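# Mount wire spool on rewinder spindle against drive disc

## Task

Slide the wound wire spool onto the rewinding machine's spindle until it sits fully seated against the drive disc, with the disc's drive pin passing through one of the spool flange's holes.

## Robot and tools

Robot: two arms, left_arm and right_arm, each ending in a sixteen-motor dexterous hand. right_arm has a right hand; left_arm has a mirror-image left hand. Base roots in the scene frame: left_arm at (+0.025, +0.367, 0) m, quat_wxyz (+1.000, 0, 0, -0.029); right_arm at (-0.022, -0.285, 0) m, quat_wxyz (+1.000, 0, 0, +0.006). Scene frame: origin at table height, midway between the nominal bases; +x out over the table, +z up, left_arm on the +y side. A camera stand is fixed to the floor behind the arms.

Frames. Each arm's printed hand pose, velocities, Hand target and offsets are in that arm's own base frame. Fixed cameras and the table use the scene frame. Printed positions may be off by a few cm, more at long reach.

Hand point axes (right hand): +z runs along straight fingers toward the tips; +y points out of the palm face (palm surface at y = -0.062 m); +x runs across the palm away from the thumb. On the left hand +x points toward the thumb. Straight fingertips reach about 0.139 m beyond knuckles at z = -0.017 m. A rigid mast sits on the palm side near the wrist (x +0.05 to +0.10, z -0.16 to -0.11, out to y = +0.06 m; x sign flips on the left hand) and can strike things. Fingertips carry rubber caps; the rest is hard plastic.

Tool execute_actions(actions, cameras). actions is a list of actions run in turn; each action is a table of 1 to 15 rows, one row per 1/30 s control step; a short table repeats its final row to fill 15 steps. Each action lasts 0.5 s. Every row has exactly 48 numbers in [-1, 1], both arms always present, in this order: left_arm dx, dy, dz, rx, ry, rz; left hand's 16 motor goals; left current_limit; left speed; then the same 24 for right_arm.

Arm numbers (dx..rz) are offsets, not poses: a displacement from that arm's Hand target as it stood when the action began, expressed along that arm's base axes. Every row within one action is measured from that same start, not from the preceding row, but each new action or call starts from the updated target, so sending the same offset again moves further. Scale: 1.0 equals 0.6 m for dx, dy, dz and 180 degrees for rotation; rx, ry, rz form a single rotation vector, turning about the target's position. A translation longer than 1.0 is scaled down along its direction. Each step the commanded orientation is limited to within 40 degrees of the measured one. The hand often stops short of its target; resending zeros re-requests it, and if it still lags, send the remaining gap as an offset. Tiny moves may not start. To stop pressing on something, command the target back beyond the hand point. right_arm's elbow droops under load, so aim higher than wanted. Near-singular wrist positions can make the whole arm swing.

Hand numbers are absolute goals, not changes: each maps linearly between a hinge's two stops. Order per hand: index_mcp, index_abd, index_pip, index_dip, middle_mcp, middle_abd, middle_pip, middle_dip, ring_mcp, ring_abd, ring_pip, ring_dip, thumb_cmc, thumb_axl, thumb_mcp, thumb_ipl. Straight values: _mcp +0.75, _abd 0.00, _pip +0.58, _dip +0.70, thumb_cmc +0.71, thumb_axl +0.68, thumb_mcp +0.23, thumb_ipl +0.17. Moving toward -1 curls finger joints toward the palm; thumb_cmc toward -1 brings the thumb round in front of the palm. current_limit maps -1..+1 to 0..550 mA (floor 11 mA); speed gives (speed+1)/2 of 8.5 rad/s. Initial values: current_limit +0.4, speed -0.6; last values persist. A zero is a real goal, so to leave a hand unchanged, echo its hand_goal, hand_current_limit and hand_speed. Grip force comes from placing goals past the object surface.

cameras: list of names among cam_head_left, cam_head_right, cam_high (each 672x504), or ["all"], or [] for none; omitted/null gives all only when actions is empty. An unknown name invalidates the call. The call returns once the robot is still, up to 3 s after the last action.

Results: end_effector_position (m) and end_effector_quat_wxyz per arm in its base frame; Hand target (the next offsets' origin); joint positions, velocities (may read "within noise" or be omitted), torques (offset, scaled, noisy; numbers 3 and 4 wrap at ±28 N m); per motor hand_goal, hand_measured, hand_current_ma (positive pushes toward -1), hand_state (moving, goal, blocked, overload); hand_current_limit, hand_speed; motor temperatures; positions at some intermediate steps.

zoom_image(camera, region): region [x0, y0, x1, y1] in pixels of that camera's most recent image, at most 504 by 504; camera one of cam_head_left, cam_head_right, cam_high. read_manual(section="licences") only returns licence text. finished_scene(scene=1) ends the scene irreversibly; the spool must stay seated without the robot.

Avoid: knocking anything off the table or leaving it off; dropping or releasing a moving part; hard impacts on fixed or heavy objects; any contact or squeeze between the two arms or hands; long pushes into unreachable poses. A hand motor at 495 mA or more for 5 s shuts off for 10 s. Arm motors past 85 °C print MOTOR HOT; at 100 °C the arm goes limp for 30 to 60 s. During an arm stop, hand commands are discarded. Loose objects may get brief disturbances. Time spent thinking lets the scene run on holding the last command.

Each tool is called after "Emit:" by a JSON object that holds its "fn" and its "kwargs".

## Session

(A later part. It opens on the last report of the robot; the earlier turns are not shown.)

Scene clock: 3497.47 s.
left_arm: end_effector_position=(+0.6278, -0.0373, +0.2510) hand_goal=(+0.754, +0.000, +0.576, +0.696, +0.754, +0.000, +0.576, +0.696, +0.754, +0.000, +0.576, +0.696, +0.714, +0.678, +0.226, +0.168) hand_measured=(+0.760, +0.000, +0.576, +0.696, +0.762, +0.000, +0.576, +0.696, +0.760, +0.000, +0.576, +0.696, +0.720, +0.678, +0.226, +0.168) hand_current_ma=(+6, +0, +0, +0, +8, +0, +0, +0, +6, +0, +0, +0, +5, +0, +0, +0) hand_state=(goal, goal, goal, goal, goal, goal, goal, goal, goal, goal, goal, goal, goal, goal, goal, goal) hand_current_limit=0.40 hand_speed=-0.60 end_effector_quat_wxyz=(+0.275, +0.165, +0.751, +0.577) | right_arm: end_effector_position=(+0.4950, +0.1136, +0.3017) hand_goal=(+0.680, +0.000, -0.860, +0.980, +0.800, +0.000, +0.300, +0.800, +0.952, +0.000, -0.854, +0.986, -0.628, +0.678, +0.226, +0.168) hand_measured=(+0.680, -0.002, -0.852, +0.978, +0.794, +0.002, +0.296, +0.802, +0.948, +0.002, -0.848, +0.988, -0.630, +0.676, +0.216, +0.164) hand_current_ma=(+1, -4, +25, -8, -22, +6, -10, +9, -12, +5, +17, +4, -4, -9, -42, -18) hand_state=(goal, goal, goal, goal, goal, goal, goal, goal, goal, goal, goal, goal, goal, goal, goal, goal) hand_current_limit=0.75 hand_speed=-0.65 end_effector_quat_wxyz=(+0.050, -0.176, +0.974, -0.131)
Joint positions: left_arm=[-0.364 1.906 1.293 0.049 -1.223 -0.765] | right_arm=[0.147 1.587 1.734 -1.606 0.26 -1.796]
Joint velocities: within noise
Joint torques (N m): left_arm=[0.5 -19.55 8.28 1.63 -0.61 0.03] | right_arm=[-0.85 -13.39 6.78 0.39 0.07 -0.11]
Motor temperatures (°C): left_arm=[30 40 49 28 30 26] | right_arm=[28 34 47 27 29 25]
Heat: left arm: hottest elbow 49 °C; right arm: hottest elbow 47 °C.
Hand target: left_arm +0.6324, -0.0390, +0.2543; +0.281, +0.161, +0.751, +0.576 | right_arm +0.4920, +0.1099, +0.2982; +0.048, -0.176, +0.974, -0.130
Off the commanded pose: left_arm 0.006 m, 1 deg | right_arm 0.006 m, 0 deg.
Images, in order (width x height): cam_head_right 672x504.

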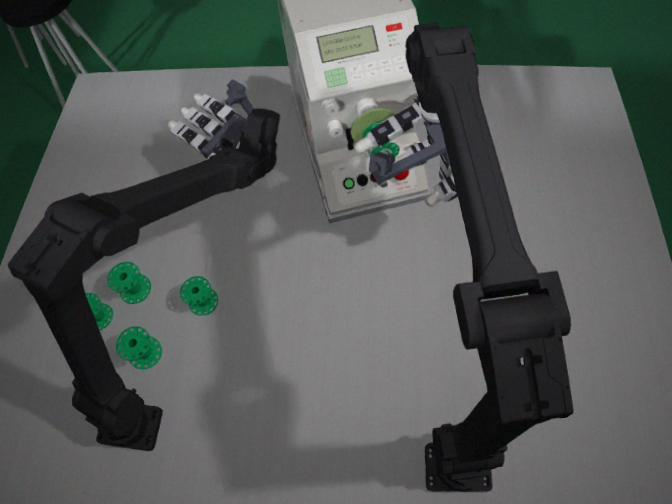

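Emit:
{"fn": "execute_actions", "kwargs": {"actions": [[[0,0,0,0,0,0,0.754,0,0.576,0.696,0.754,0,0.576,0.696,0.754,0,0.576,0.696,0.714,0.678,0.226,0.168,0.4,-0.6,0.025,0.013,0.022,0,0,0,0.68,0,-0.86,0.98,0.80,0,0.30,0.80,0.952,0,-0.854,0.986,-0.629,0.678,0.226,0.168,0.75,-0.65]]], "cameras": ["cam_head_left","cam_high"]}}

Emit:
{"fn": "zoom_image", "kwargs": {"camera": "cam_head_left", "region": [340, 90, 470, 210]}}

Emit:
{"fn": "zoom_image", "kwargs": {"camera": "cam_high", "region": [240, 220, 380, 340]}}

Scene clock: 3515.27 s.
left_arm: end_effector_position=(+0.6278, -0.0373, +0.2510) hand_goal=(+0.754, +0.000, +0.576, +0.696, +0.754, +0.000, +0.576, +0.696, +0.754, +0.000, +0.576, +0.696, +0.714, +0.678, +0.226, +0.168) hand_measured=(+0.760, +0.000, +0.576, +0.696, +0.762, +0.000, +0.576, +0.696, +0.760, +0.000, +0.576, +0.696, +0.720, +0.678, +0.226, +0.168) hand_current_ma=(+6, +0, +0, +0, +8, +0, +0, +0, +6, +0, +0, +0, +5, +0, +0, +0) hand_state=(goal, goal, goal, goal, goal, goal, goal, goal, goal, goal, goal, goal, goal, goal, goal, goal) hand_current_limit=0.40 hand_speed=-0.60 end_effector_quat_wxyz=(+0.275, +0.165, +0.751, +0.577) | right_arm: end_effector_position=(+0.4933, +0.1134, +0.3060) hand_goal=(+0.680, +0.000, -0.860, +0.980, +0.800, +0.000, +0.300, +0.800, +0.952, +0.000, -0.854, +0.986, -0.628, +0.678, +0.226, +0.168) hand_measured=(+0.680, -0.002, -0.852, +0.978, +0.794, +0.002, +0.296, +0.802, +0.948, +0.002, -0.848, +0.988, -0.630, +0.676, +0.216, +0.164) hand_current_ma=(+1, -4, +25, -8, -22, +6, -10, +9, -12, +5, +17, +4, -4, -9, -42, -18) hand_state=(goal, goal, goal, goal, goal, goal, goal, goal, goal, goal, goal, goal, goal, goal, goal, goal) hand_current_limit=0.75 hand_speed=-0.65 end_effector_quat_wxyz=(+0.043, -0.177, +0.974, -0.131)
Joint positions: left_arm=[-0.364 1.906 1.293 0.049 -1.223 -0.765] | right_arm=[0.147 1.595 1.756 -1.635 0.26 -1.796]
Joint torques (N m): left_arm=[0.15 -19.55 8.29 1.52 -0.58 0.03] | right_arm=[0.15 -10.23 12.25 -0.24 0.11 0.01]
Heat: left arm: hottest elbow 49 °C; right arm: hottest elbow 46 °C.
Hand target: left_arm +0.6324, -0.0390, +0.2543; +0.281, +0.161, +0.751, +0.576 | right_arm +0.5071, +0.1177, +0.3115; +0.049, -0.176, +0.974, -0.130
Off the commanded pose: left_arm 0.006 m, 1 deg | right_arm 0.015 m, 1 deg.
Step readings (end_effector_position of left_arm | right_arm):
0: (+0.6278, -0.0373, +0.2510) | (+0.4950, +0.1136, +0.3017)
1: (+0.6278, -0.0373, +0.2510) | (+0.4950, +0.1136, +0.3017)
2: (+0.6278, -0.0373, +0.2510) | (+0.4950, +0.1136, +0.3017)
4: (+0.6278, -0.0373, +0.2510) | (+0.4936, +0.1134, +0.3016)
8: (+0.6278, -0.0373, +0.2510) | (+0.4911, +0.1130, +0.3026)
15: (+0.6278, -0.0373, +0.2510) | (+0.4935, +0.1134, +0.3063)
Images, in order (width x height): cam_head_left 672x504, cam_high 672x504.

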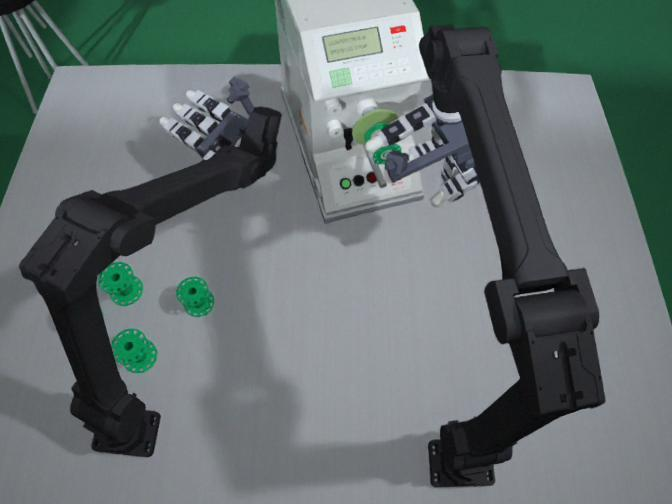

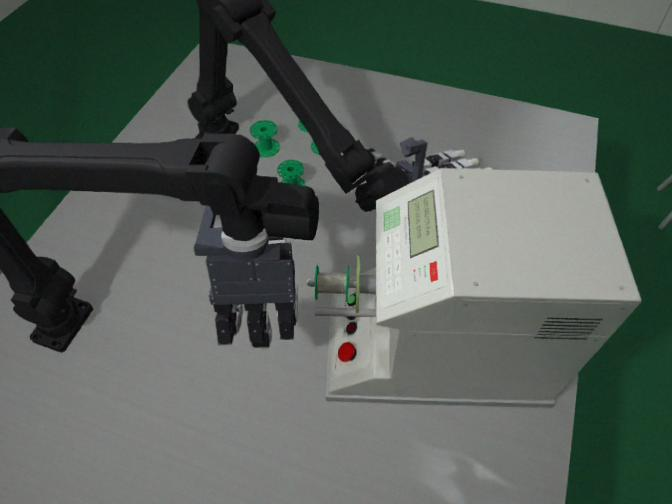

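Scaled by 3.877 from the camera's 672x504 image, which has a finer 960x720 frame.

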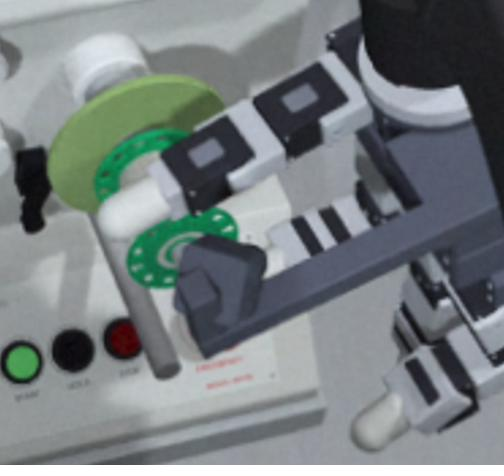

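Scaled by 3.600 from the camera's 672x504 image, which has a finer 960x720 frame.

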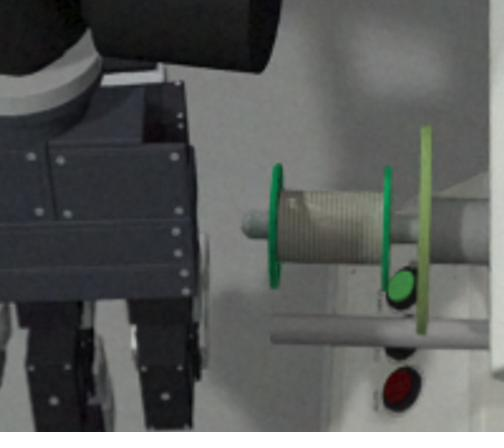

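Emit:
{"fn": "zoom_image", "kwargs": {"camera": "cam_head_left", "region": [375, 135, 425, 185]}}

Scaled by 10.080 from the camera's 672x504 image, which has a finer 960x720 frame.

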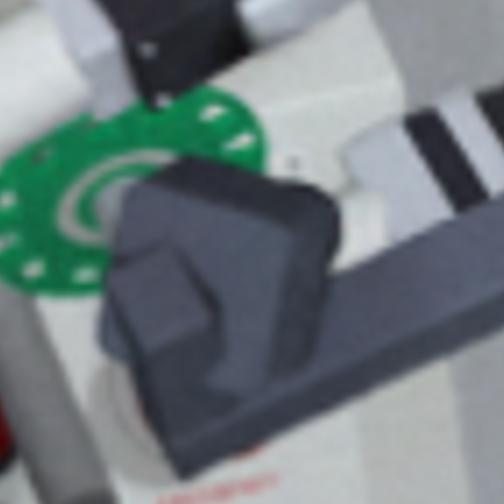

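Emit:
{"fn": "execute_actions", "kwargs": {"actions": [[[0,0,0,0,0,0,0.754,0,0.576,0.696,0.754,0,0.576,0.696,0.754,0,0.576,0.696,0.714,0.678,0.226,0.168,0.4,-0.6,0.03,0.011,0.005,0,0,0,0.68,0,-0.86,0.98,0.80,0,0.30,0.80,0.952,0,-0.854,0.986,-0.629,0.678,0.226,0.168,0.75,-0.65]]], "cameras": ["cam_head_left","cam_high"]}}

Emit:
{"fn": "zoom_image", "kwargs": {"camera": "cam_head_left", "region": [340, 90, 470, 210]}}

Emit:
{"fn": "zoom_image", "kwargs": {"camera": "cam_high", "region": [240, 220, 380, 340]}}

Scene clock: 3532.03 s.
left_arm: end_effector_position=(+0.6278, -0.0373, +0.2510) hand_goal=(+0.754, +0.000, +0.576, +0.696, +0.754, +0.000, +0.576, +0.696, +0.754, +0.000, +0.576, +0.696, +0.714, +0.678, +0.226, +0.168) hand_measured=(+0.760, +0.000, +0.576, +0.696, +0.762, +0.000, +0.576, +0.696, +0.760, +0.000, +0.576, +0.696, +0.720, +0.678, +0.226, +0.168) hand_current_ma=(+6, +0, +0, +0, +8, +0, +0, +0, +6, +0, +0, +0, +5, +0, +0, +0) hand_state=(goal, goal, goal, goal, goal, goal, goal, goal, goal, goal, goal, goal, goal, goal, goal, goal) hand_current_limit=0.40 hand_speed=-0.60 end_effector_quat_wxyz=(+0.275, +0.165, +0.751, +0.577) | right_arm: end_effector_position=(+0.5124, +0.1180, +0.3088) hand_goal=(+0.680, +0.000, -0.860, +0.980, +0.800, +0.000, +0.300, +0.800, +0.952, +0.000, -0.854, +0.986, -0.628, +0.678, +0.226, +0.168) hand_measured=(+0.680, -0.002, -0.852, +0.978, +0.794, +0.002, +0.296, +0.802, +0.948, +0.002, -0.848, +0.988, -0.630, +0.676, +0.216, +0.164) hand_current_ma=(+1, -4, +24, -8, -22, +6, -10, +9, -12, +5, +17, +4, -4, -9, -42, -18) hand_state=(goal, goal, goal, goal, goal, goal, goal, goal, goal, goal, goal, goal, goal, goal, goal, goal) hand_current_limit=0.75 hand_speed=-0.65 end_effector_quat_wxyz=(+0.042, -0.177, +0.975, -0.131)
Joint positions: left_arm=[-0.364 1.906 1.293 0.049 -1.223 -0.765] | right_arm=[0.15 1.652 1.835 -1.659 0.26 -1.792]
Joint torques (N m): left_arm=[0.26 -19.6 8.27 1.62 -0.58 0.03] | right_arm=[0.5 -11.11 12.14 -0.27 0.13 0.05]
Heat: left arm: hottest elbow 49 °C; right arm: hottest elbow 50 °C.
Hand target: left_arm +0.6324, -0.0390, +0.2543; +0.281, +0.161, +0.751, +0.576 | right_arm +0.5251, +0.1244, +0.3144; +0.048, -0.176, +0.974, -0.130
Off the commanded pose: left_arm 0.006 m, 1 deg | right_arm 0.015 m, 1 deg.
Step readings (end_effector_position of left_arm | right_arm):
0: (+0.6278, -0.0373, +0.2510) | (+0.4933, +0.1134, +0.3056)
1: (+0.6278, -0.0373, +0.2510) | (+0.4935, +0.1134, +0.3056)
2: (+0.6278, -0.0373, +0.2510) | (+0.4940, +0.1135, +0.3061)
4: (+0.6278, -0.0373, +0.2510) | (+0.4985, +0.1143, +0.3085)
8: (+0.6278, -0.0373, +0.2510) | (+0.5097, +0.1168, +0.3110)
15: (+0.6278, -0.0373, +0.2510) | (+0.5117, +0.1179, +0.3069)
Images, in order (width x height): cam_head_left 672x504, cam_high 672x504.

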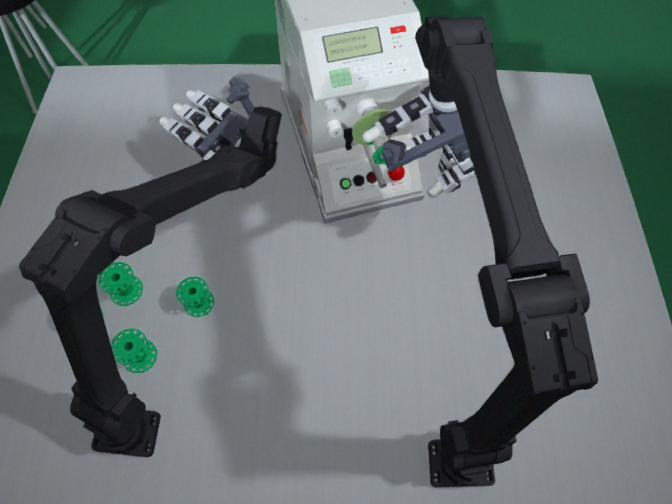

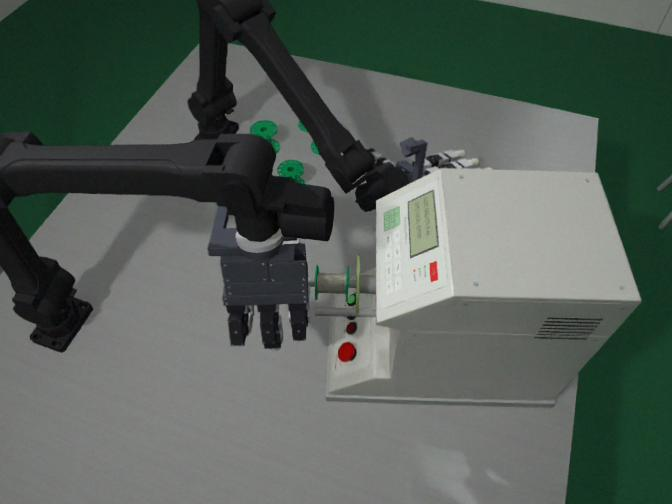

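Scaled by 3.877 from the camera's 672x504 image, which has a finer 960x720 frame.

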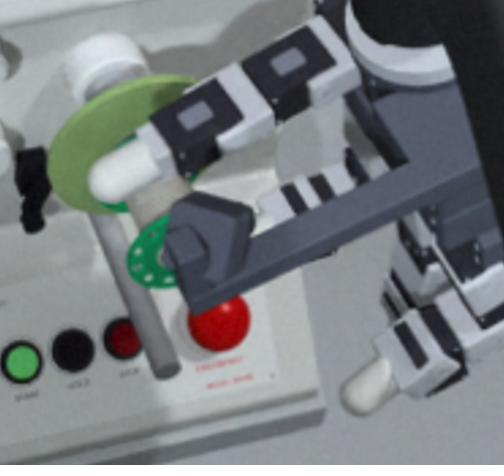

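Scaled by 3.600 from the camera's 672x504 image, which has a finer 960x720 frame.

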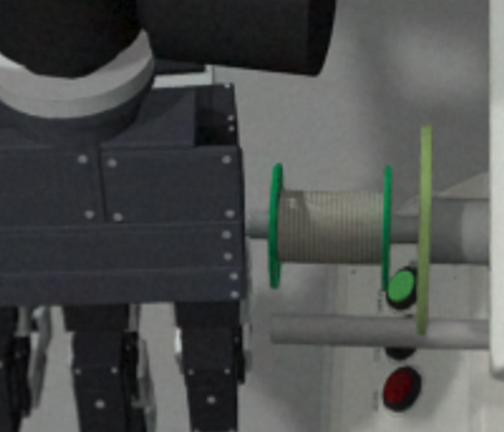

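Emit:
{"fn": "execute_actions", "kwargs": {"actions": [[[0,0,0,0,0,0,0.754,0,0.576,0.696,0.754,0,0.576,0.696,0.754,0,0.576,0.696,0.714,0.678,0.226,0.168,0.4,-0.6,0.006,0.002,-0.018,0,0,0,0.68,0,-0.86,0.98,0.80,0,0.30,0.80,0.952,0,-0.854,0.986,-0.629,0.678,0.226,0.168,0.75,-0.65]]], "cameras": ["all"]}}

Emit:
{"fn": "zoom_image", "kwargs": {"camera": "cam_head_left", "region": [370, 120, 430, 180]}}

Emit:
{"fn": "zoom_image", "kwargs": {"camera": "cam_head_right", "region": [340, 110, 430, 200]}}

Emit:
{"fn": "zoom_image", "kwargs": {"camera": "cam_high", "region": [240, 220, 380, 340]}}

Scene clock: 3541.17 s.
left_arm: end_effector_position=(+0.6278, -0.0373, +0.2510) hand_goal=(+0.754, +0.000, +0.576, +0.696, +0.754, +0.000, +0.576, +0.696, +0.754, +0.000, +0.576, +0.696, +0.714, +0.678, +0.226, +0.168) hand_measured=(+0.760, +0.000, +0.576, +0.696, +0.762, +0.000, +0.576, +0.696, +0.760, +0.000, +0.576, +0.696, +0.720, +0.678, +0.226, +0.168) hand_current_ma=(+6, +0, +0, +0, +8, +0, +0, +0, +6, +0, +0, +0, +5, +0, +0, +0) hand_state=(goal, goal, goal, goal, goal, goal, goal, goal, goal, goal, goal, goal, goal, goal, goal, goal) hand_current_limit=0.40 hand_speed=-0.60 end_effector_quat_wxyz=(+0.275, +0.165, +0.751, +0.577) | right_arm: end_effector_position=(+0.5148, +0.1190, +0.3073) hand_goal=(+0.680, +0.000, -0.860, +0.980, +0.800, +0.000, +0.300, +0.800, +0.952, +0.000, -0.854, +0.986, -0.628, +0.678, +0.226, +0.168) hand_measured=(+0.680, -0.002, -0.852, +0.978, +0.794, +0.002, +0.296, +0.802, +0.948, +0.002, -0.848, +0.988, -0.630, +0.676, +0.216, +0.164) hand_current_ma=(+1, -4, +24, -8, -22, +6, -10, +9, -12, +5, +17, +4, -4, -9, -42, -18) hand_state=(goal, goal, goal, goal, goal, goal, goal, goal, goal, goal, goal, goal, goal, goal, goal, goal) hand_current_limit=0.75 hand_speed=-0.65 end_effector_quat_wxyz=(+0.044, -0.177, +0.975, -0.131)
Joint positions: left_arm=[-0.364 1.906 1.293 0.049 -1.223 -0.765] | right_arm=[0.152 1.656 1.835 -1.652 0.26 -1.791]
Joint torques (N m): left_arm=[0.03 -19.25 8.23 1.48 -0.58 0.03] | right_arm=[0.5 -10.99 10.54 0.42 0.14 0.05]
Heat: left arm: hottest elbow 49 °C; right arm: hottest elbow 51 °C.
Hand target: left_arm +0.6324, -0.0390, +0.2543; +0.281, +0.161, +0.751, +0.576 | right_arm +0.5287, +0.1255, +0.3036; +0.048, -0.176, +0.974, -0.130
Off the commanded pose: left_arm 0.006 m, 1 deg | right_arm 0.016 m, 1 deg.
Step readings (end_effector_position of left_arm | right_arm):
0: (+0.6278, -0.0373, +0.2510) | (+0.5124, +0.1180, +0.3088)
1: (+0.6278, -0.0373, +0.2510) | (+0.5124, +0.1180, +0.3088)
2: (+0.6278, -0.0373, +0.2510) | (+0.5124, +0.1180, +0.3088)
4: (+0.6278, -0.0373, +0.2510) | (+0.5124, +0.1180, +0.3088)
8: (+0.6278, -0.0373, +0.2510) | (+0.5136, +0.1186, +0.3085)
15: (+0.6278, -0.0373, +0.2510) | (+0.5148, +0.1190, +0.3075)

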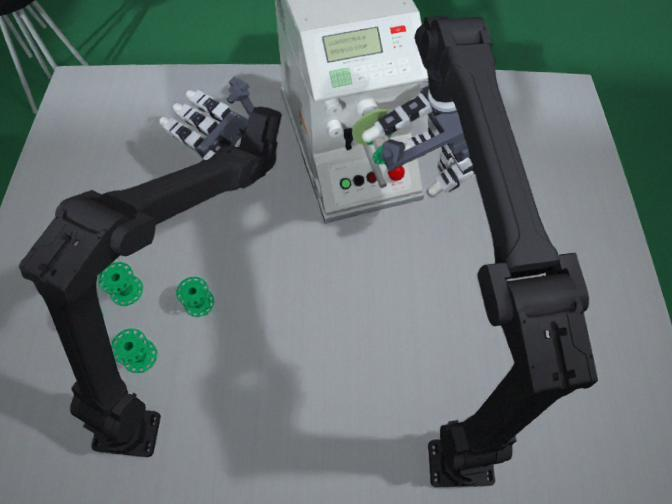

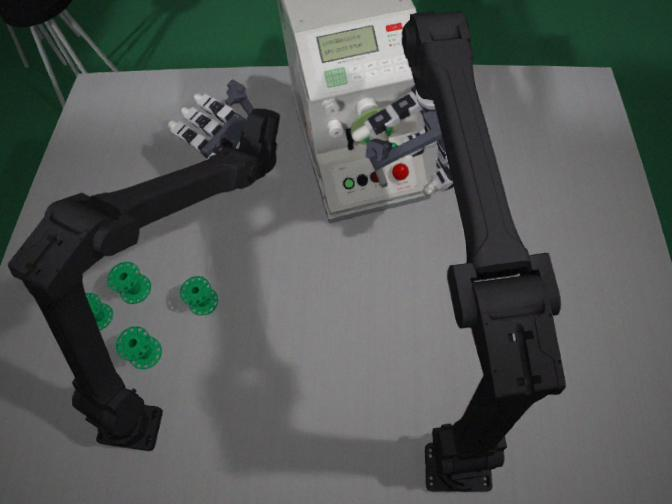

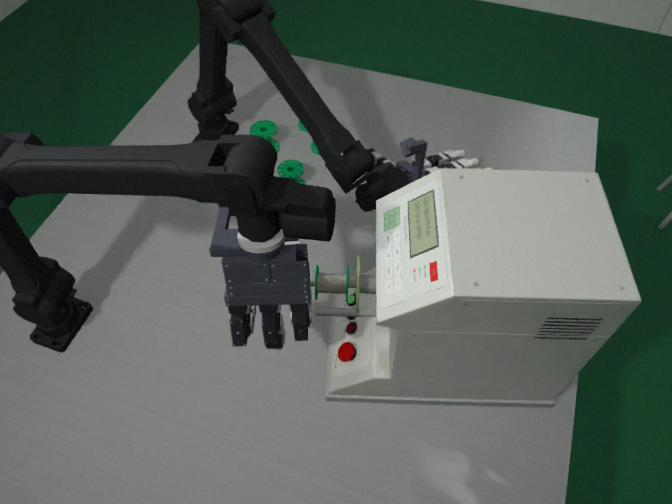

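Scaled by 8.400 from the camera's 672x504 image, which has a finer 960x720 frame.

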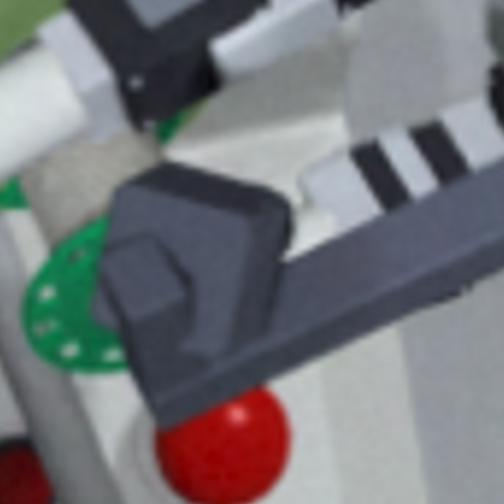

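Scaled by 5.600 from the camera's 672x504 image, which has a finer 960x720 frame.

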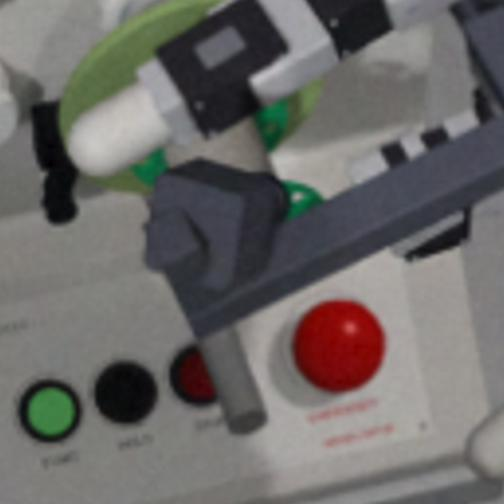

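Scaled by 3.600 from the camera's 672x504 image, which has a finer 960x720 frame.

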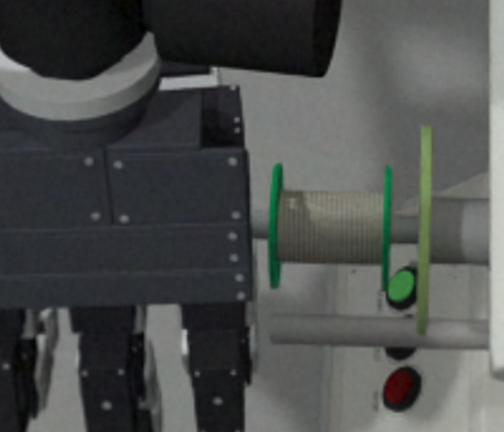

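Emit:
{"fn": "execute_actions", "kwargs": {"actions": [[[0,0,0,0,0,0,0.754,0,0.576,0.696,0.754,0,0.576,0.696,0.754,0,0.576,0.696,0.714,0.678,0.226,0.168,0.4,-0.6,-0.003,-0.002,-0.025,0,0,0,0.68,0,-0.86,0.98,0.80,0,0.30,0.80,0.952,0,-0.854,0.986,-0.629,0.678,0.226,0.168,0.75,-0.65]]], "cameras": ["all"]}}

Emit:
{"fn": "zoom_image", "kwargs": {"camera": "cam_head_left", "region": [375, 120, 445, 190]}}

Emit:
{"fn": "zoom_image", "kwargs": {"camera": "cam_head_right", "region": [370, 120, 440, 190]}}

Emit:
{"fn": "zoom_image", "kwargs": {"camera": "cam_high", "region": [280, 240, 370, 340]}}

Scene clock: 3609.57 s.
left_arm: end_effector_position=(+0.6278, -0.0373, +0.2510) hand_goal=(+0.754, +0.000, +0.576, +0.696, +0.754, +0.000, +0.576, +0.696, +0.754, +0.000, +0.576, +0.696, +0.714, +0.678, +0.226, +0.168) hand_measured=(+0.760, +0.000, +0.576, +0.696, +0.762, +0.000, +0.576, +0.696, +0.760, +0.000, +0.576, +0.696, +0.720, +0.678, +0.226, +0.168) hand_current_ma=(+6, +0, +0, +0, +8, +0, +0, +0, +6, +0, +0, +0, +5, +0, +0, +0) hand_state=(goal, goal, goal, goal, goal, goal, goal, goal, goal, goal, goal, goal, goal, goal, goal, goal) hand_current_limit=0.40 hand_speed=-0.60 end_effector_quat_wxyz=(+0.275, +0.165, +0.751, +0.577) | right_arm: end_effector_position=(+0.5239, +0.1204, +0.3054) hand_goal=(+0.680, +0.000, -0.860, +0.980, +0.800, +0.000, +0.300, +0.800, +0.952, +0.000, -0.854, +0.986, -0.628, +0.678, +0.226, +0.168) hand_measured=(+0.680, -0.002, -0.852, +0.978, +0.794, +0.002, +0.296, +0.802, +0.948, +0.002, -0.848, +0.988, -0.630, +0.676, +0.216, +0.164) hand_current_ma=(+1, -4, +24, -8, -22, +6, -10, +9, -12, +5, +17, +4, -4, -9, -42, -18) hand_state=(goal, goal, goal, goal, goal, goal, goal, goal, goal, goal, goal, goal, goal, goal, goal, goal) hand_current_limit=0.75 hand_speed=-0.65 end_effector_quat_wxyz=(+0.060, -0.174, +0.974, -0.131)
Joint positions: left_arm=[-0.364 1.906 1.293 0.049 -1.223 -0.765] | right_arm=[0.152 1.656 1.827 -1.611 0.26 -1.791]
Joint torques (N m): left_arm=[0.32 -19.72 8.31 1.55 -0.58 0.04] | right_arm=[0.38 -12.04 6.97 0.53 0.14 0.03]
Motor temperatures (°C): left_arm=[30 40 49 28 30 26] | right_arm=[28 35 53 27 29 25]
Heat: left arm: hottest elbow 49 °C; right arm: hottest elbow 53 °C.
Hand target: left_arm +0.6324, -0.0390, +0.2543; +0.281, +0.161, +0.751, +0.576 | right_arm +0.5268, +0.1243, +0.2886; +0.048, -0.176, +0.974, -0.130
Off the commanded pose: left_arm 0.006 m, 1 deg | right_arm 0.017 m, 1 deg.
Step readings (end_effector_position of left_arm | right_arm):
0: (+0.6278, -0.0373, +0.2510) | (+0.5148, +0.1190, +0.3073)
1: (+0.6278, -0.0373, +0.2510) | (+0.5149, +0.1190, +0.3073)
2: (+0.6278, -0.0373, +0.2510) | (+0.5157, +0.1191, +0.3074)
4: (+0.6278, -0.0373, +0.2510) | (+0.5192, +0.1197, +0.3078)
8: (+0.6278, -0.0373, +0.2510) | (+0.5240, +0.1204, +0.3083)
15: (+0.6278, -0.0373, +0.2510) | (+0.5239, +0.1204, +0.3054)

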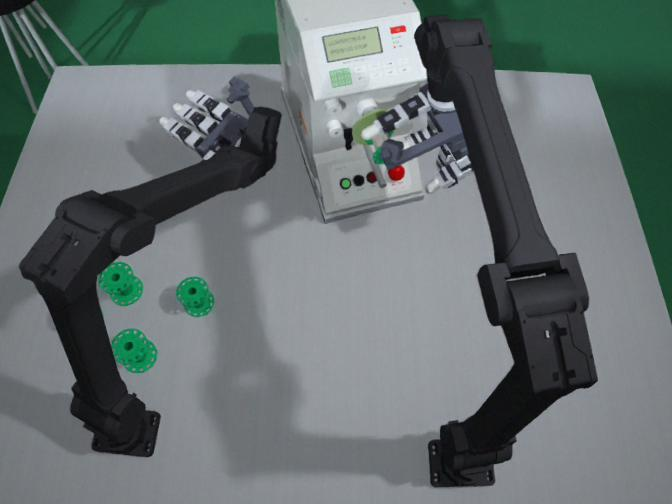

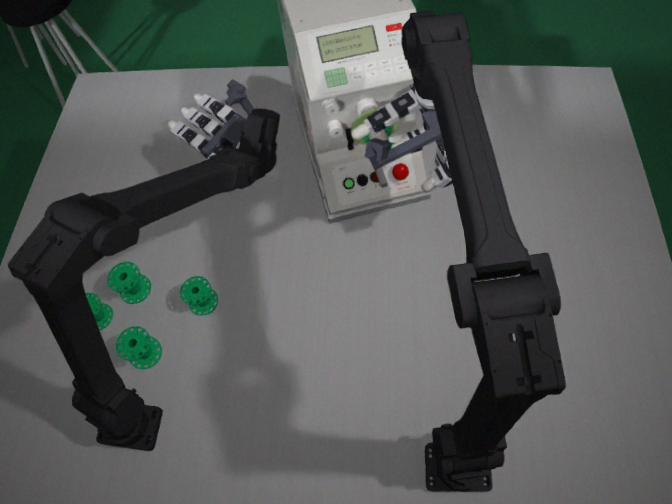

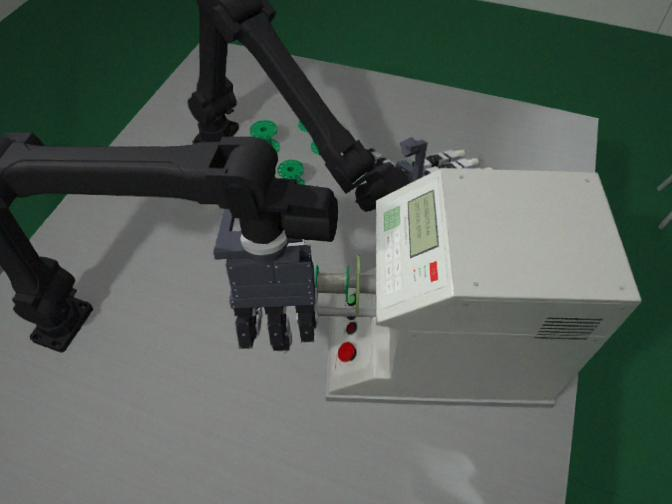

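Scaled by 7.200 from the camera's 672x504 image, which has a finer 960x720 frame.

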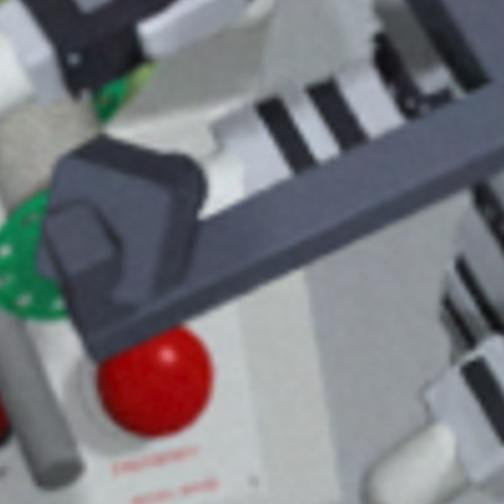

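Scaled by 7.200 from the camera's 672x504 image, which has a finer 960x720 frame.

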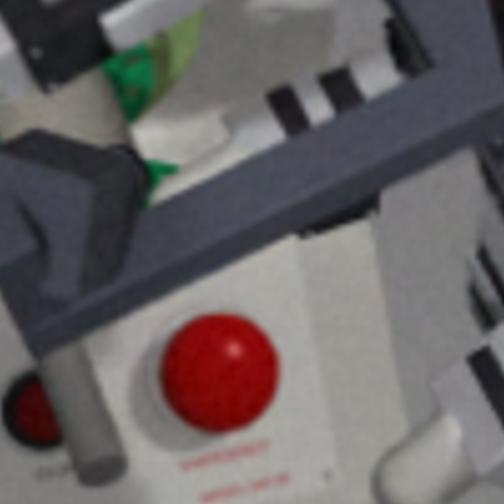

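Scaled by 5.040 from the camera's 672x504 image, which has a finer 960x720 frame.

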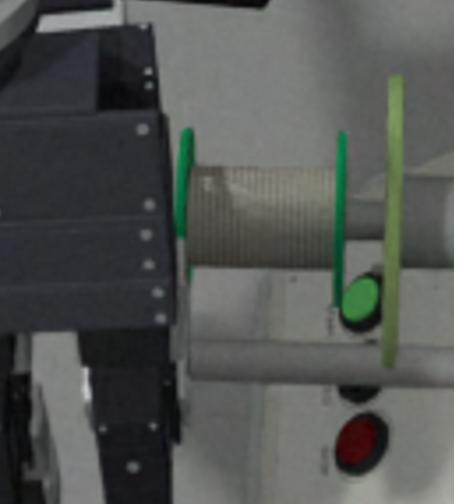

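Emit:
{"fn": "zoom_image", "kwargs": {"camera": "cam_head_right", "region": [380, 115, 430, 155]}}

Emit:
{"fn": "zoom_image", "kwargs": {"camera": "cam_head_left", "region": [390, 115, 450, 165]}}

Emit:
{"fn": "zoom_image", "kwargs": {"camera": "cam_high", "region": [300, 250, 350, 330]}}

Scaled by 10.080 from the camera's 672x504 image, which has a finer 960x720 frame.

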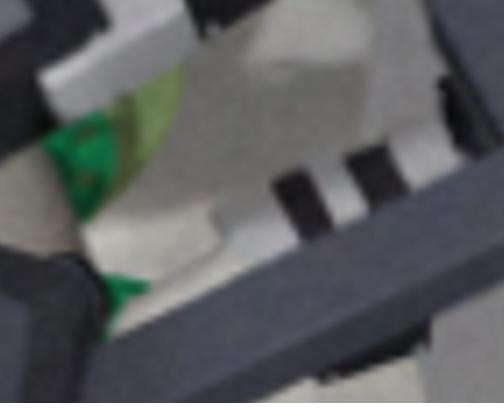

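Scaled by 8.400 from the camera's 672x504 image, which has a finer 960x720 frame.

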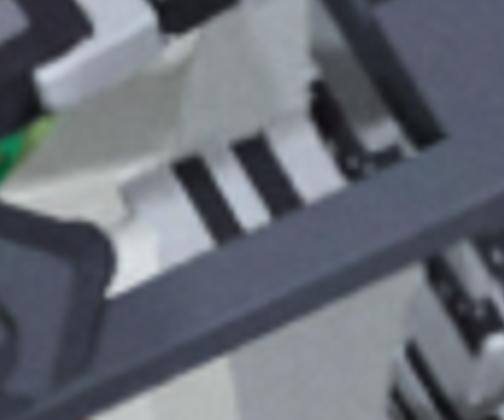

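Scaled by 6.300 from the camera's 672x504 image, which has a finer 960x720 frame.

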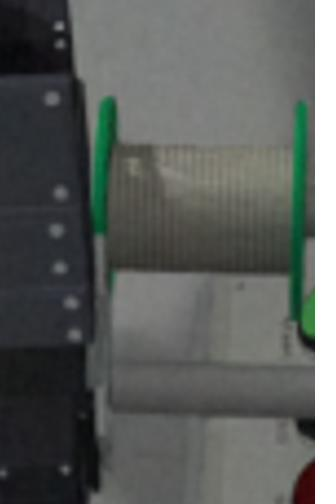

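Emit:
{"fn": "execute_actions", "kwargs": {"actions": [[[0,0,0,0,0,0,0.754,0,0.576,0.696,0.754,0,0.576,0.696,0.754,0,0.576,0.696,0.714,0.678,0.226,0.168,0.4,-0.6,0.022,0.007,0.015,0,0,0,0.68,0,-0.86,0.98,0.80,0,0.30,0.80,0.952,0,-0.854,0.986,-0.629,0.678,0.226,0.168,0.75,-0.65]]], "cameras": ["all"]}}

Emit:
{"fn": "zoom_image", "kwargs": {"camera": "cam_head_right", "region": [370, 110, 430, 160]}}

Emit:
{"fn": "zoom_image", "kwargs": {"camera": "cam_high", "region": [300, 250, 370, 330]}}

Scene clock: 3669.00 s.
left_arm: end_effector_position=(+0.6278, -0.0373, +0.2510) hand_goal=(+0.754, +0.000, +0.576, +0.696, +0.754, +0.000, +0.576, +0.696, +0.754, +0.000, +0.576, +0.696, +0.714, +0.678, +0.226, +0.168) hand_measured=(+0.760, +0.000, +0.576, +0.696, +0.762, +0.000, +0.576, +0.696, +0.760, +0.000, +0.576, +0.696, +0.720, +0.678, +0.226, +0.168) hand_current_ma=(+6, +0, +0, +0, +8, +0, +0, +0, +6, +0, +0, +0, +5, +0, +0, +0) hand_state=(goal, goal, goal, goal, goal, goal, goal, goal, goal, goal, goal, goal, goal, goal, goal, goal) hand_current_limit=0.40 hand_speed=-0.60 end_effector_quat_wxyz=(+0.275, +0.165, +0.751, +0.577) | right_arm: end_effector_position=(+0.5262, +0.1220, +0.2900) hand_goal=(+0.680, +0.000, -0.860, +0.980, +0.800, +0.000, +0.300, +0.800, +0.952, +0.000, -0.854, +0.986, -0.628, +0.678, +0.226, +0.168) hand_measured=(+0.682, -0.002, -0.858, +0.978, +0.794, +0.002, +0.296, +0.802, +0.948, +0.002, -0.848, +0.988, -0.630, +0.676, +0.216, +0.164) hand_current_ma=(+6, -4, +8, -3, -22, +6, -10, +9, -12, +5, +17, +4, -4, -9, -42, -18) hand_state=(goal, goal, goal, goal, goal, goal, goal, goal, goal, goal, goal, goal, goal, goal, goal, goal) hand_current_limit=0.75 hand_speed=-0.65 end_effector_quat_wxyz=(+0.038, -0.177, +0.975, -0.131)
Joint positions: left_arm=[-0.364 1.906 1.293 0.049 -1.223 -0.765] | right_arm=[0.154 1.691 1.834 -1.63 0.26 -1.788]
Joint torques (N m): left_arm=[0.38 -19.37 8.21 1.47 -0.59 0.03] | right_arm=[0.5 -12.1 12.31 -0.17 0.14 0.04]
Motor temperatures (°C): left_arm=[30 40 49 28 30 26] | right_arm=[28 35 48 27 29 25]
Heat: left arm: hottest elbow 49 °C; right arm: hottest elbow 48 °C.
Hand target: left_arm +0.6324, -0.0390, +0.2543; +0.281, +0.161, +0.751, +0.576 | right_arm +0.5401, +0.1285, +0.2977; +0.049, -0.176, +0.974, -0.130
Off the commanded pose: left_arm 0.006 m, 1 deg | right_arm 0.017 m, 1 deg.
Step readings (end_effector_position of left_arm | right_arm):
0: (+0.6278, -0.0373, +0.2510) | (+0.5239, +0.1204, +0.3054)
1: (+0.6278, -0.0373, +0.2510) | (+0.5239, +0.1204, +0.3054)
2: (+0.6278, -0.0373, +0.2510) | (+0.5239, +0.1204, +0.3054)
4: (+0.6278, -0.0373, +0.2510) | (+0.5242, +0.1204, +0.3040)
8: (+0.6278, -0.0373, +0.2510) | (+0.5242, +0.1210, +0.2966)
15: (+0.6278, -0.0373, +0.2510) | (+0.5258, +0.1219, +0.2872)

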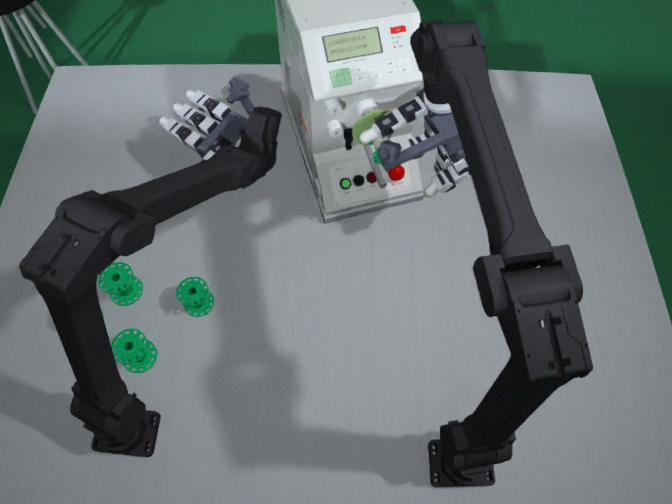

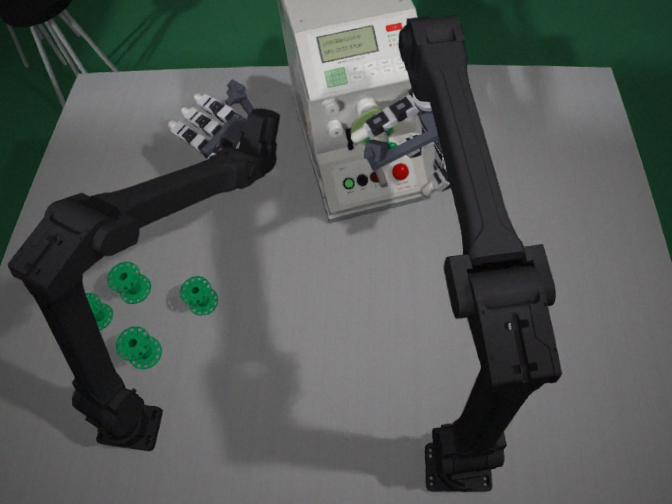

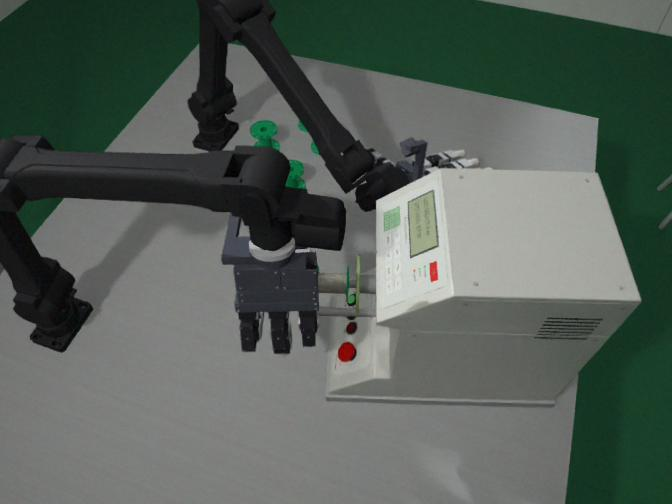

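Scaled by 8.400 from the camera's 672x504 image, which has a finer 960x720 frame.

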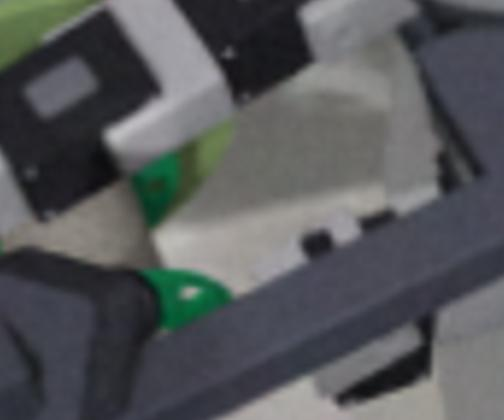

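Scaled by 6.300 from the camera's 672x504 image, which has a finer 960x720 frame.

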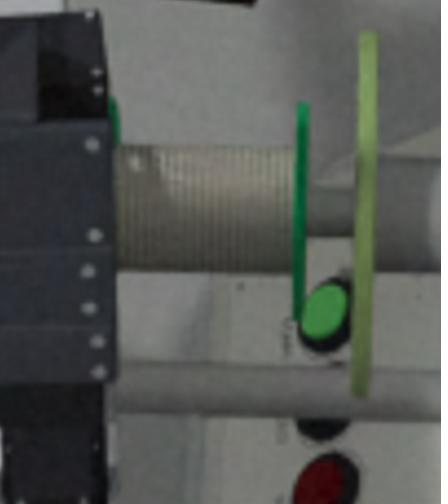

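Emit:
{"fn": "execute_actions", "kwargs": {"actions": [[[0,0,0,0,0,0,0.754,0,0.576,0.696,0.754,0,0.576,0.696,0.754,0,0.576,0.696,0.714,0.678,0.226,0.168,0.4,-0.6,0.02,0.007,0.003,0,0,0,0.68,0,-0.86,0.98,0.80,0,0.30,0.80,0.952,0,-0.854,0.986,-0.629,0.678,0.226,0.168,0.75,-0.65]]], "cameras": ["cam_high"]}}

Emit:
{"fn": "zoom_image", "kwargs": {"camera": "cam_high", "region": [300, 250, 370, 330]}}

Scene clock: 3678.63 s.
left_arm: end_effector_position=(+0.6278, -0.0373, +0.2510) hand_goal=(+0.754, +0.000, +0.576, +0.696, +0.754, +0.000, +0.576, +0.696, +0.754, +0.000, +0.576, +0.696, +0.714, +0.678, +0.226, +0.168) hand_measured=(+0.760, +0.000, +0.576, +0.696, +0.762, +0.000, +0.576, +0.696, +0.760, +0.000, +0.576, +0.696, +0.720, +0.678, +0.226, +0.168) hand_current_ma=(+6, +0, +0, +0, +8, +0, +0, +0, +6, +0, +0, +0, +5, +0, +0, +0) hand_state=(goal, goal, goal, goal, goal, goal, goal, goal, goal, goal, goal, goal, goal, goal, goal, goal) hand_current_limit=0.40 hand_speed=-0.60 end_effector_quat_wxyz=(+0.275, +0.165, +0.751, +0.577) | right_arm: end_effector_position=(+0.5349, +0.1256, +0.2959) hand_goal=(+0.680, +0.000, -0.860, +0.980, +0.800, +0.000, +0.300, +0.800, +0.952, +0.000, -0.854, +0.986, -0.628, +0.678, +0.226, +0.168) hand_measured=(+0.678, -0.002, -0.858, +0.978, +0.794, +0.002, +0.296, +0.802, +0.948, +0.002, -0.848, +0.988, -0.630, +0.676, +0.216, +0.164) hand_current_ma=(-3, -6, +5, -3, -22, +6, -9, +9, -12, +5, +17, +4, -4, -9, -42, -18) hand_state=(goal, goal, goal, goal, goal, goal, goal, goal, goal, goal, goal, goal, goal, goal, goal, goal) hand_current_limit=0.75 hand_speed=-0.65 end_effector_quat_wxyz=(+0.039, -0.179, +0.974, -0.131)
Joint positions: left_arm=[-0.364 1.906 1.293 0.049 -1.223 -0.765] | right_arm=[0.158 1.719 1.887 -1.653 0.26 -1.788]
Joint torques (N m): left_arm=[0.26 -19.37 8.27 1.52 -0.58 0.04] | right_arm=[0.5 -11.63 12.52 -0.02 0.15 0.09]
Heat: left arm: hottest elbow 49 °C; right arm: hottest elbow 50 °C.
Hand target: left_arm +0.6324, -0.0390, +0.2543; +0.281, +0.161, +0.751, +0.576 | right_arm +0.5521, +0.1328, +0.2994; +0.048, -0.176, +0.974, -0.130
Off the commanded pose: left_arm 0.006 m, 1 deg | right_arm 0.019 m, 1 deg.
Step readings (end_effector_position of left_arm | right_arm):
0: (+0.6278, -0.0373, +0.2510) | (+0.5262, +0.1220, +0.2900)
1: (+0.6278, -0.0373, +0.2510) | (+0.5262, +0.1220, +0.2900)
2: (+0.6278, -0.0373, +0.2510) | (+0.5263, +0.1222, +0.2906)
4: (+0.6278, -0.0373, +0.2510) | (+0.5282, +0.1227, +0.2925)
8: (+0.6278, -0.0373, +0.2510) | (+0.5342, +0.1251, +0.2956)
15: (+0.6278, -0.0373, +0.2510) | (+0.5349, +0.1256, +0.2958)
Images, in order (width x height): cam_high 672x504.

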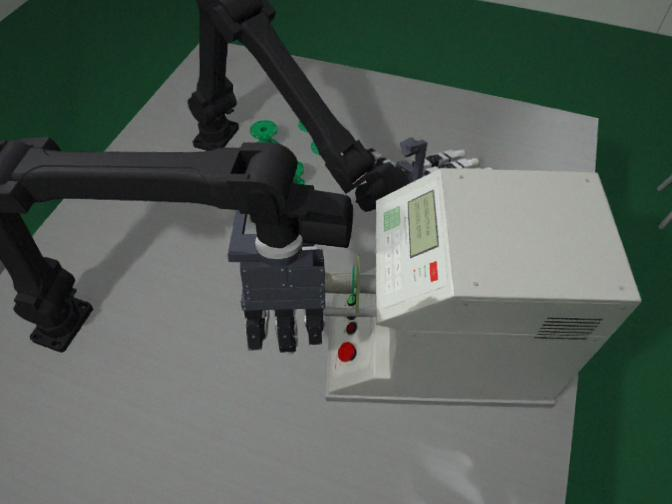

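Scaled by 6.300 from the camera's 672x504 image, which has a finer 960x720 frame.

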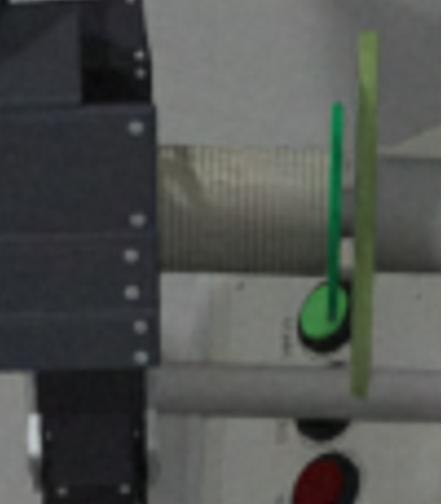

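Emit:
{"fn": "execute_actions", "kwargs": {"actions": [[[0,0,0,0,0,0,0.754,0,0.576,0.696,0.754,0,0.576,0.696,0.754,0,0.576,0.696,0.714,0.678,0.226,0.168,0.4,-0.6,0.01,0.0035,0.0,0,0,0,0.68,0,-0.86,0.98,0.80,0,0.30,0.80,0.952,0,-0.854,0.986,-0.629,0.678,0.226,0.168,0.75,-0.65]]], "cameras": ["all"]}}

Emit:
{"fn": "zoom_image", "kwargs": {"camera": "cam_high", "region": [330, 250, 370, 320]}}

Emit:
{"fn": "zoom_image", "kwargs": {"camera": "cam_head_left", "region": [340, 90, 430, 180]}}

Scene clock: 3687.30 s.
left_arm: end_effector_position=(+0.6278, -0.0373, +0.2510) hand_goal=(+0.754, +0.000, +0.576, +0.696, +0.754, +0.000, +0.576, +0.696, +0.754, +0.000, +0.576, +0.696, +0.714, +0.678, +0.226, +0.168) hand_measured=(+0.760, +0.000, +0.576, +0.696, +0.762, +0.000, +0.576, +0.696, +0.760, +0.000, +0.576, +0.696, +0.720, +0.678, +0.226, +0.168) hand_current_ma=(+6, +0, +0, +0, +8, +0, +0, +0, +6, +0, +0, +0, +5, +0, +0, +0) hand_state=(goal, goal, goal, goal, goal, goal, goal, goal, goal, goal, goal, goal, goal, goal, goal, goal) hand_current_limit=0.40 hand_speed=-0.60 end_effector_quat_wxyz=(+0.275, +0.165, +0.751, +0.577) | right_arm: end_effector_position=(+0.5360, +0.1257, +0.2964) hand_goal=(+0.680, +0.000, -0.860, +0.980, +0.800, +0.000, +0.300, +0.800, +0.952, +0.000, -0.854, +0.986, -0.628, +0.678, +0.226, +0.168) hand_measured=(+0.678, -0.006, -0.860, +0.978, +0.794, +0.002, +0.296, +0.802, +0.948, +0.002, -0.848, +0.988, -0.630, +0.676, +0.216, +0.164) hand_current_ma=(-5, -18, +0, -3, -22, +6, -9, +9, -12, +5, +17, +4, -4, -9, -42, -18) hand_state=(goal, goal, goal, goal, goal, goal, goal, goal, goal, goal, goal, goal, goal, goal, goal, goal) hand_current_limit=0.75 hand_speed=-0.65 end_effector_quat_wxyz=(+0.032, -0.181, +0.974, -0.131)
Joint positions: left_arm=[-0.364 1.906 1.293 0.049 -1.223 -0.765] | right_arm=[0.158 1.733 1.908 -1.672 0.26 -1.79]
Joint torques (N m): left_arm=[0.26 -19.37 8.24 1.59 -0.57 0.04] | right_arm=[0.67 -11.46 12.83 0.44 0.15 0.12]
Heat: left arm: hottest elbow 49 °C; right arm: hottest elbow 51 °C.
Hand target: left_arm +0.6324, -0.0390, +0.2543; +0.281, +0.161, +0.751, +0.576 | right_arm +0.5581, +0.1349, +0.2995; +0.048, -0.176, +0.974, -0.130
Off the commanded pose: left_arm 0.006 m, 1 deg | right_arm 0.024 m, 2 deg.
Step readings (end_effector_position of left_arm | right_arm):
0: (+0.6278, -0.0373, +0.2510) | (+0.5348, +0.1256, +0.2959)
1: (+0.6278, -0.0373, +0.2510) | (+0.5348, +0.1256, +0.2959)
2: (+0.6278, -0.0373, +0.2510) | (+0.5351, +0.1256, +0.2960)
4: (+0.6278, -0.0373, +0.2510) | (+0.5356, +0.1257, +0.2963)
8: (+0.6278, -0.0373, +0.2510) | (+0.5359, +0.1257, +0.2962)
15: (+0.6278, -0.0373, +0.2510) | (+0.5359, +0.1257, +0.2963)

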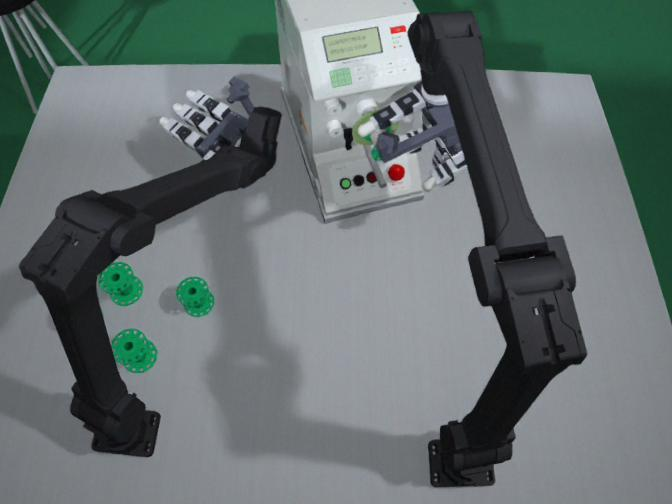

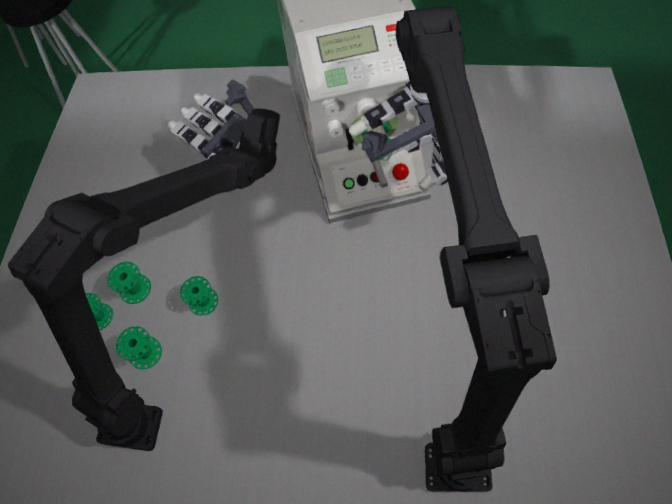

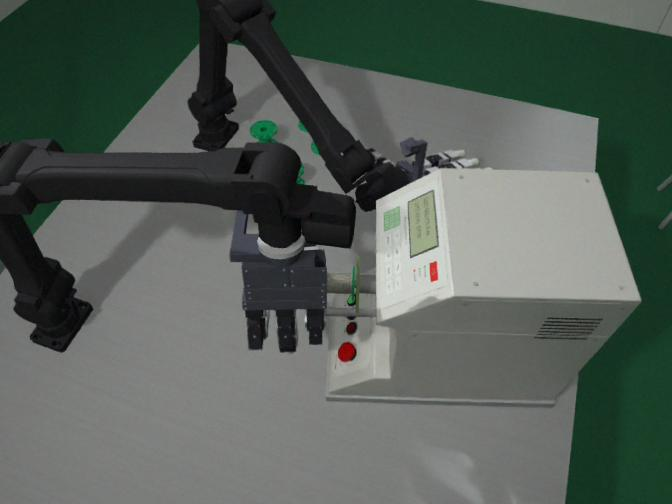

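Scaled by 7.200 from the camera's 672x504 image, which has a finer 960x720 frame.

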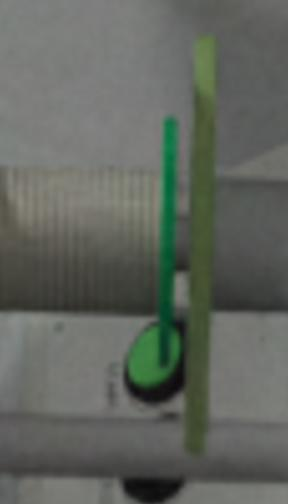

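Scaled by 5.600 from the camera's 672x504 image, which has a finer 960x720 frame.

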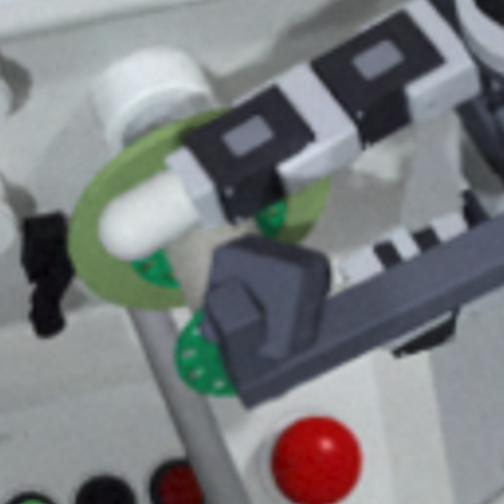

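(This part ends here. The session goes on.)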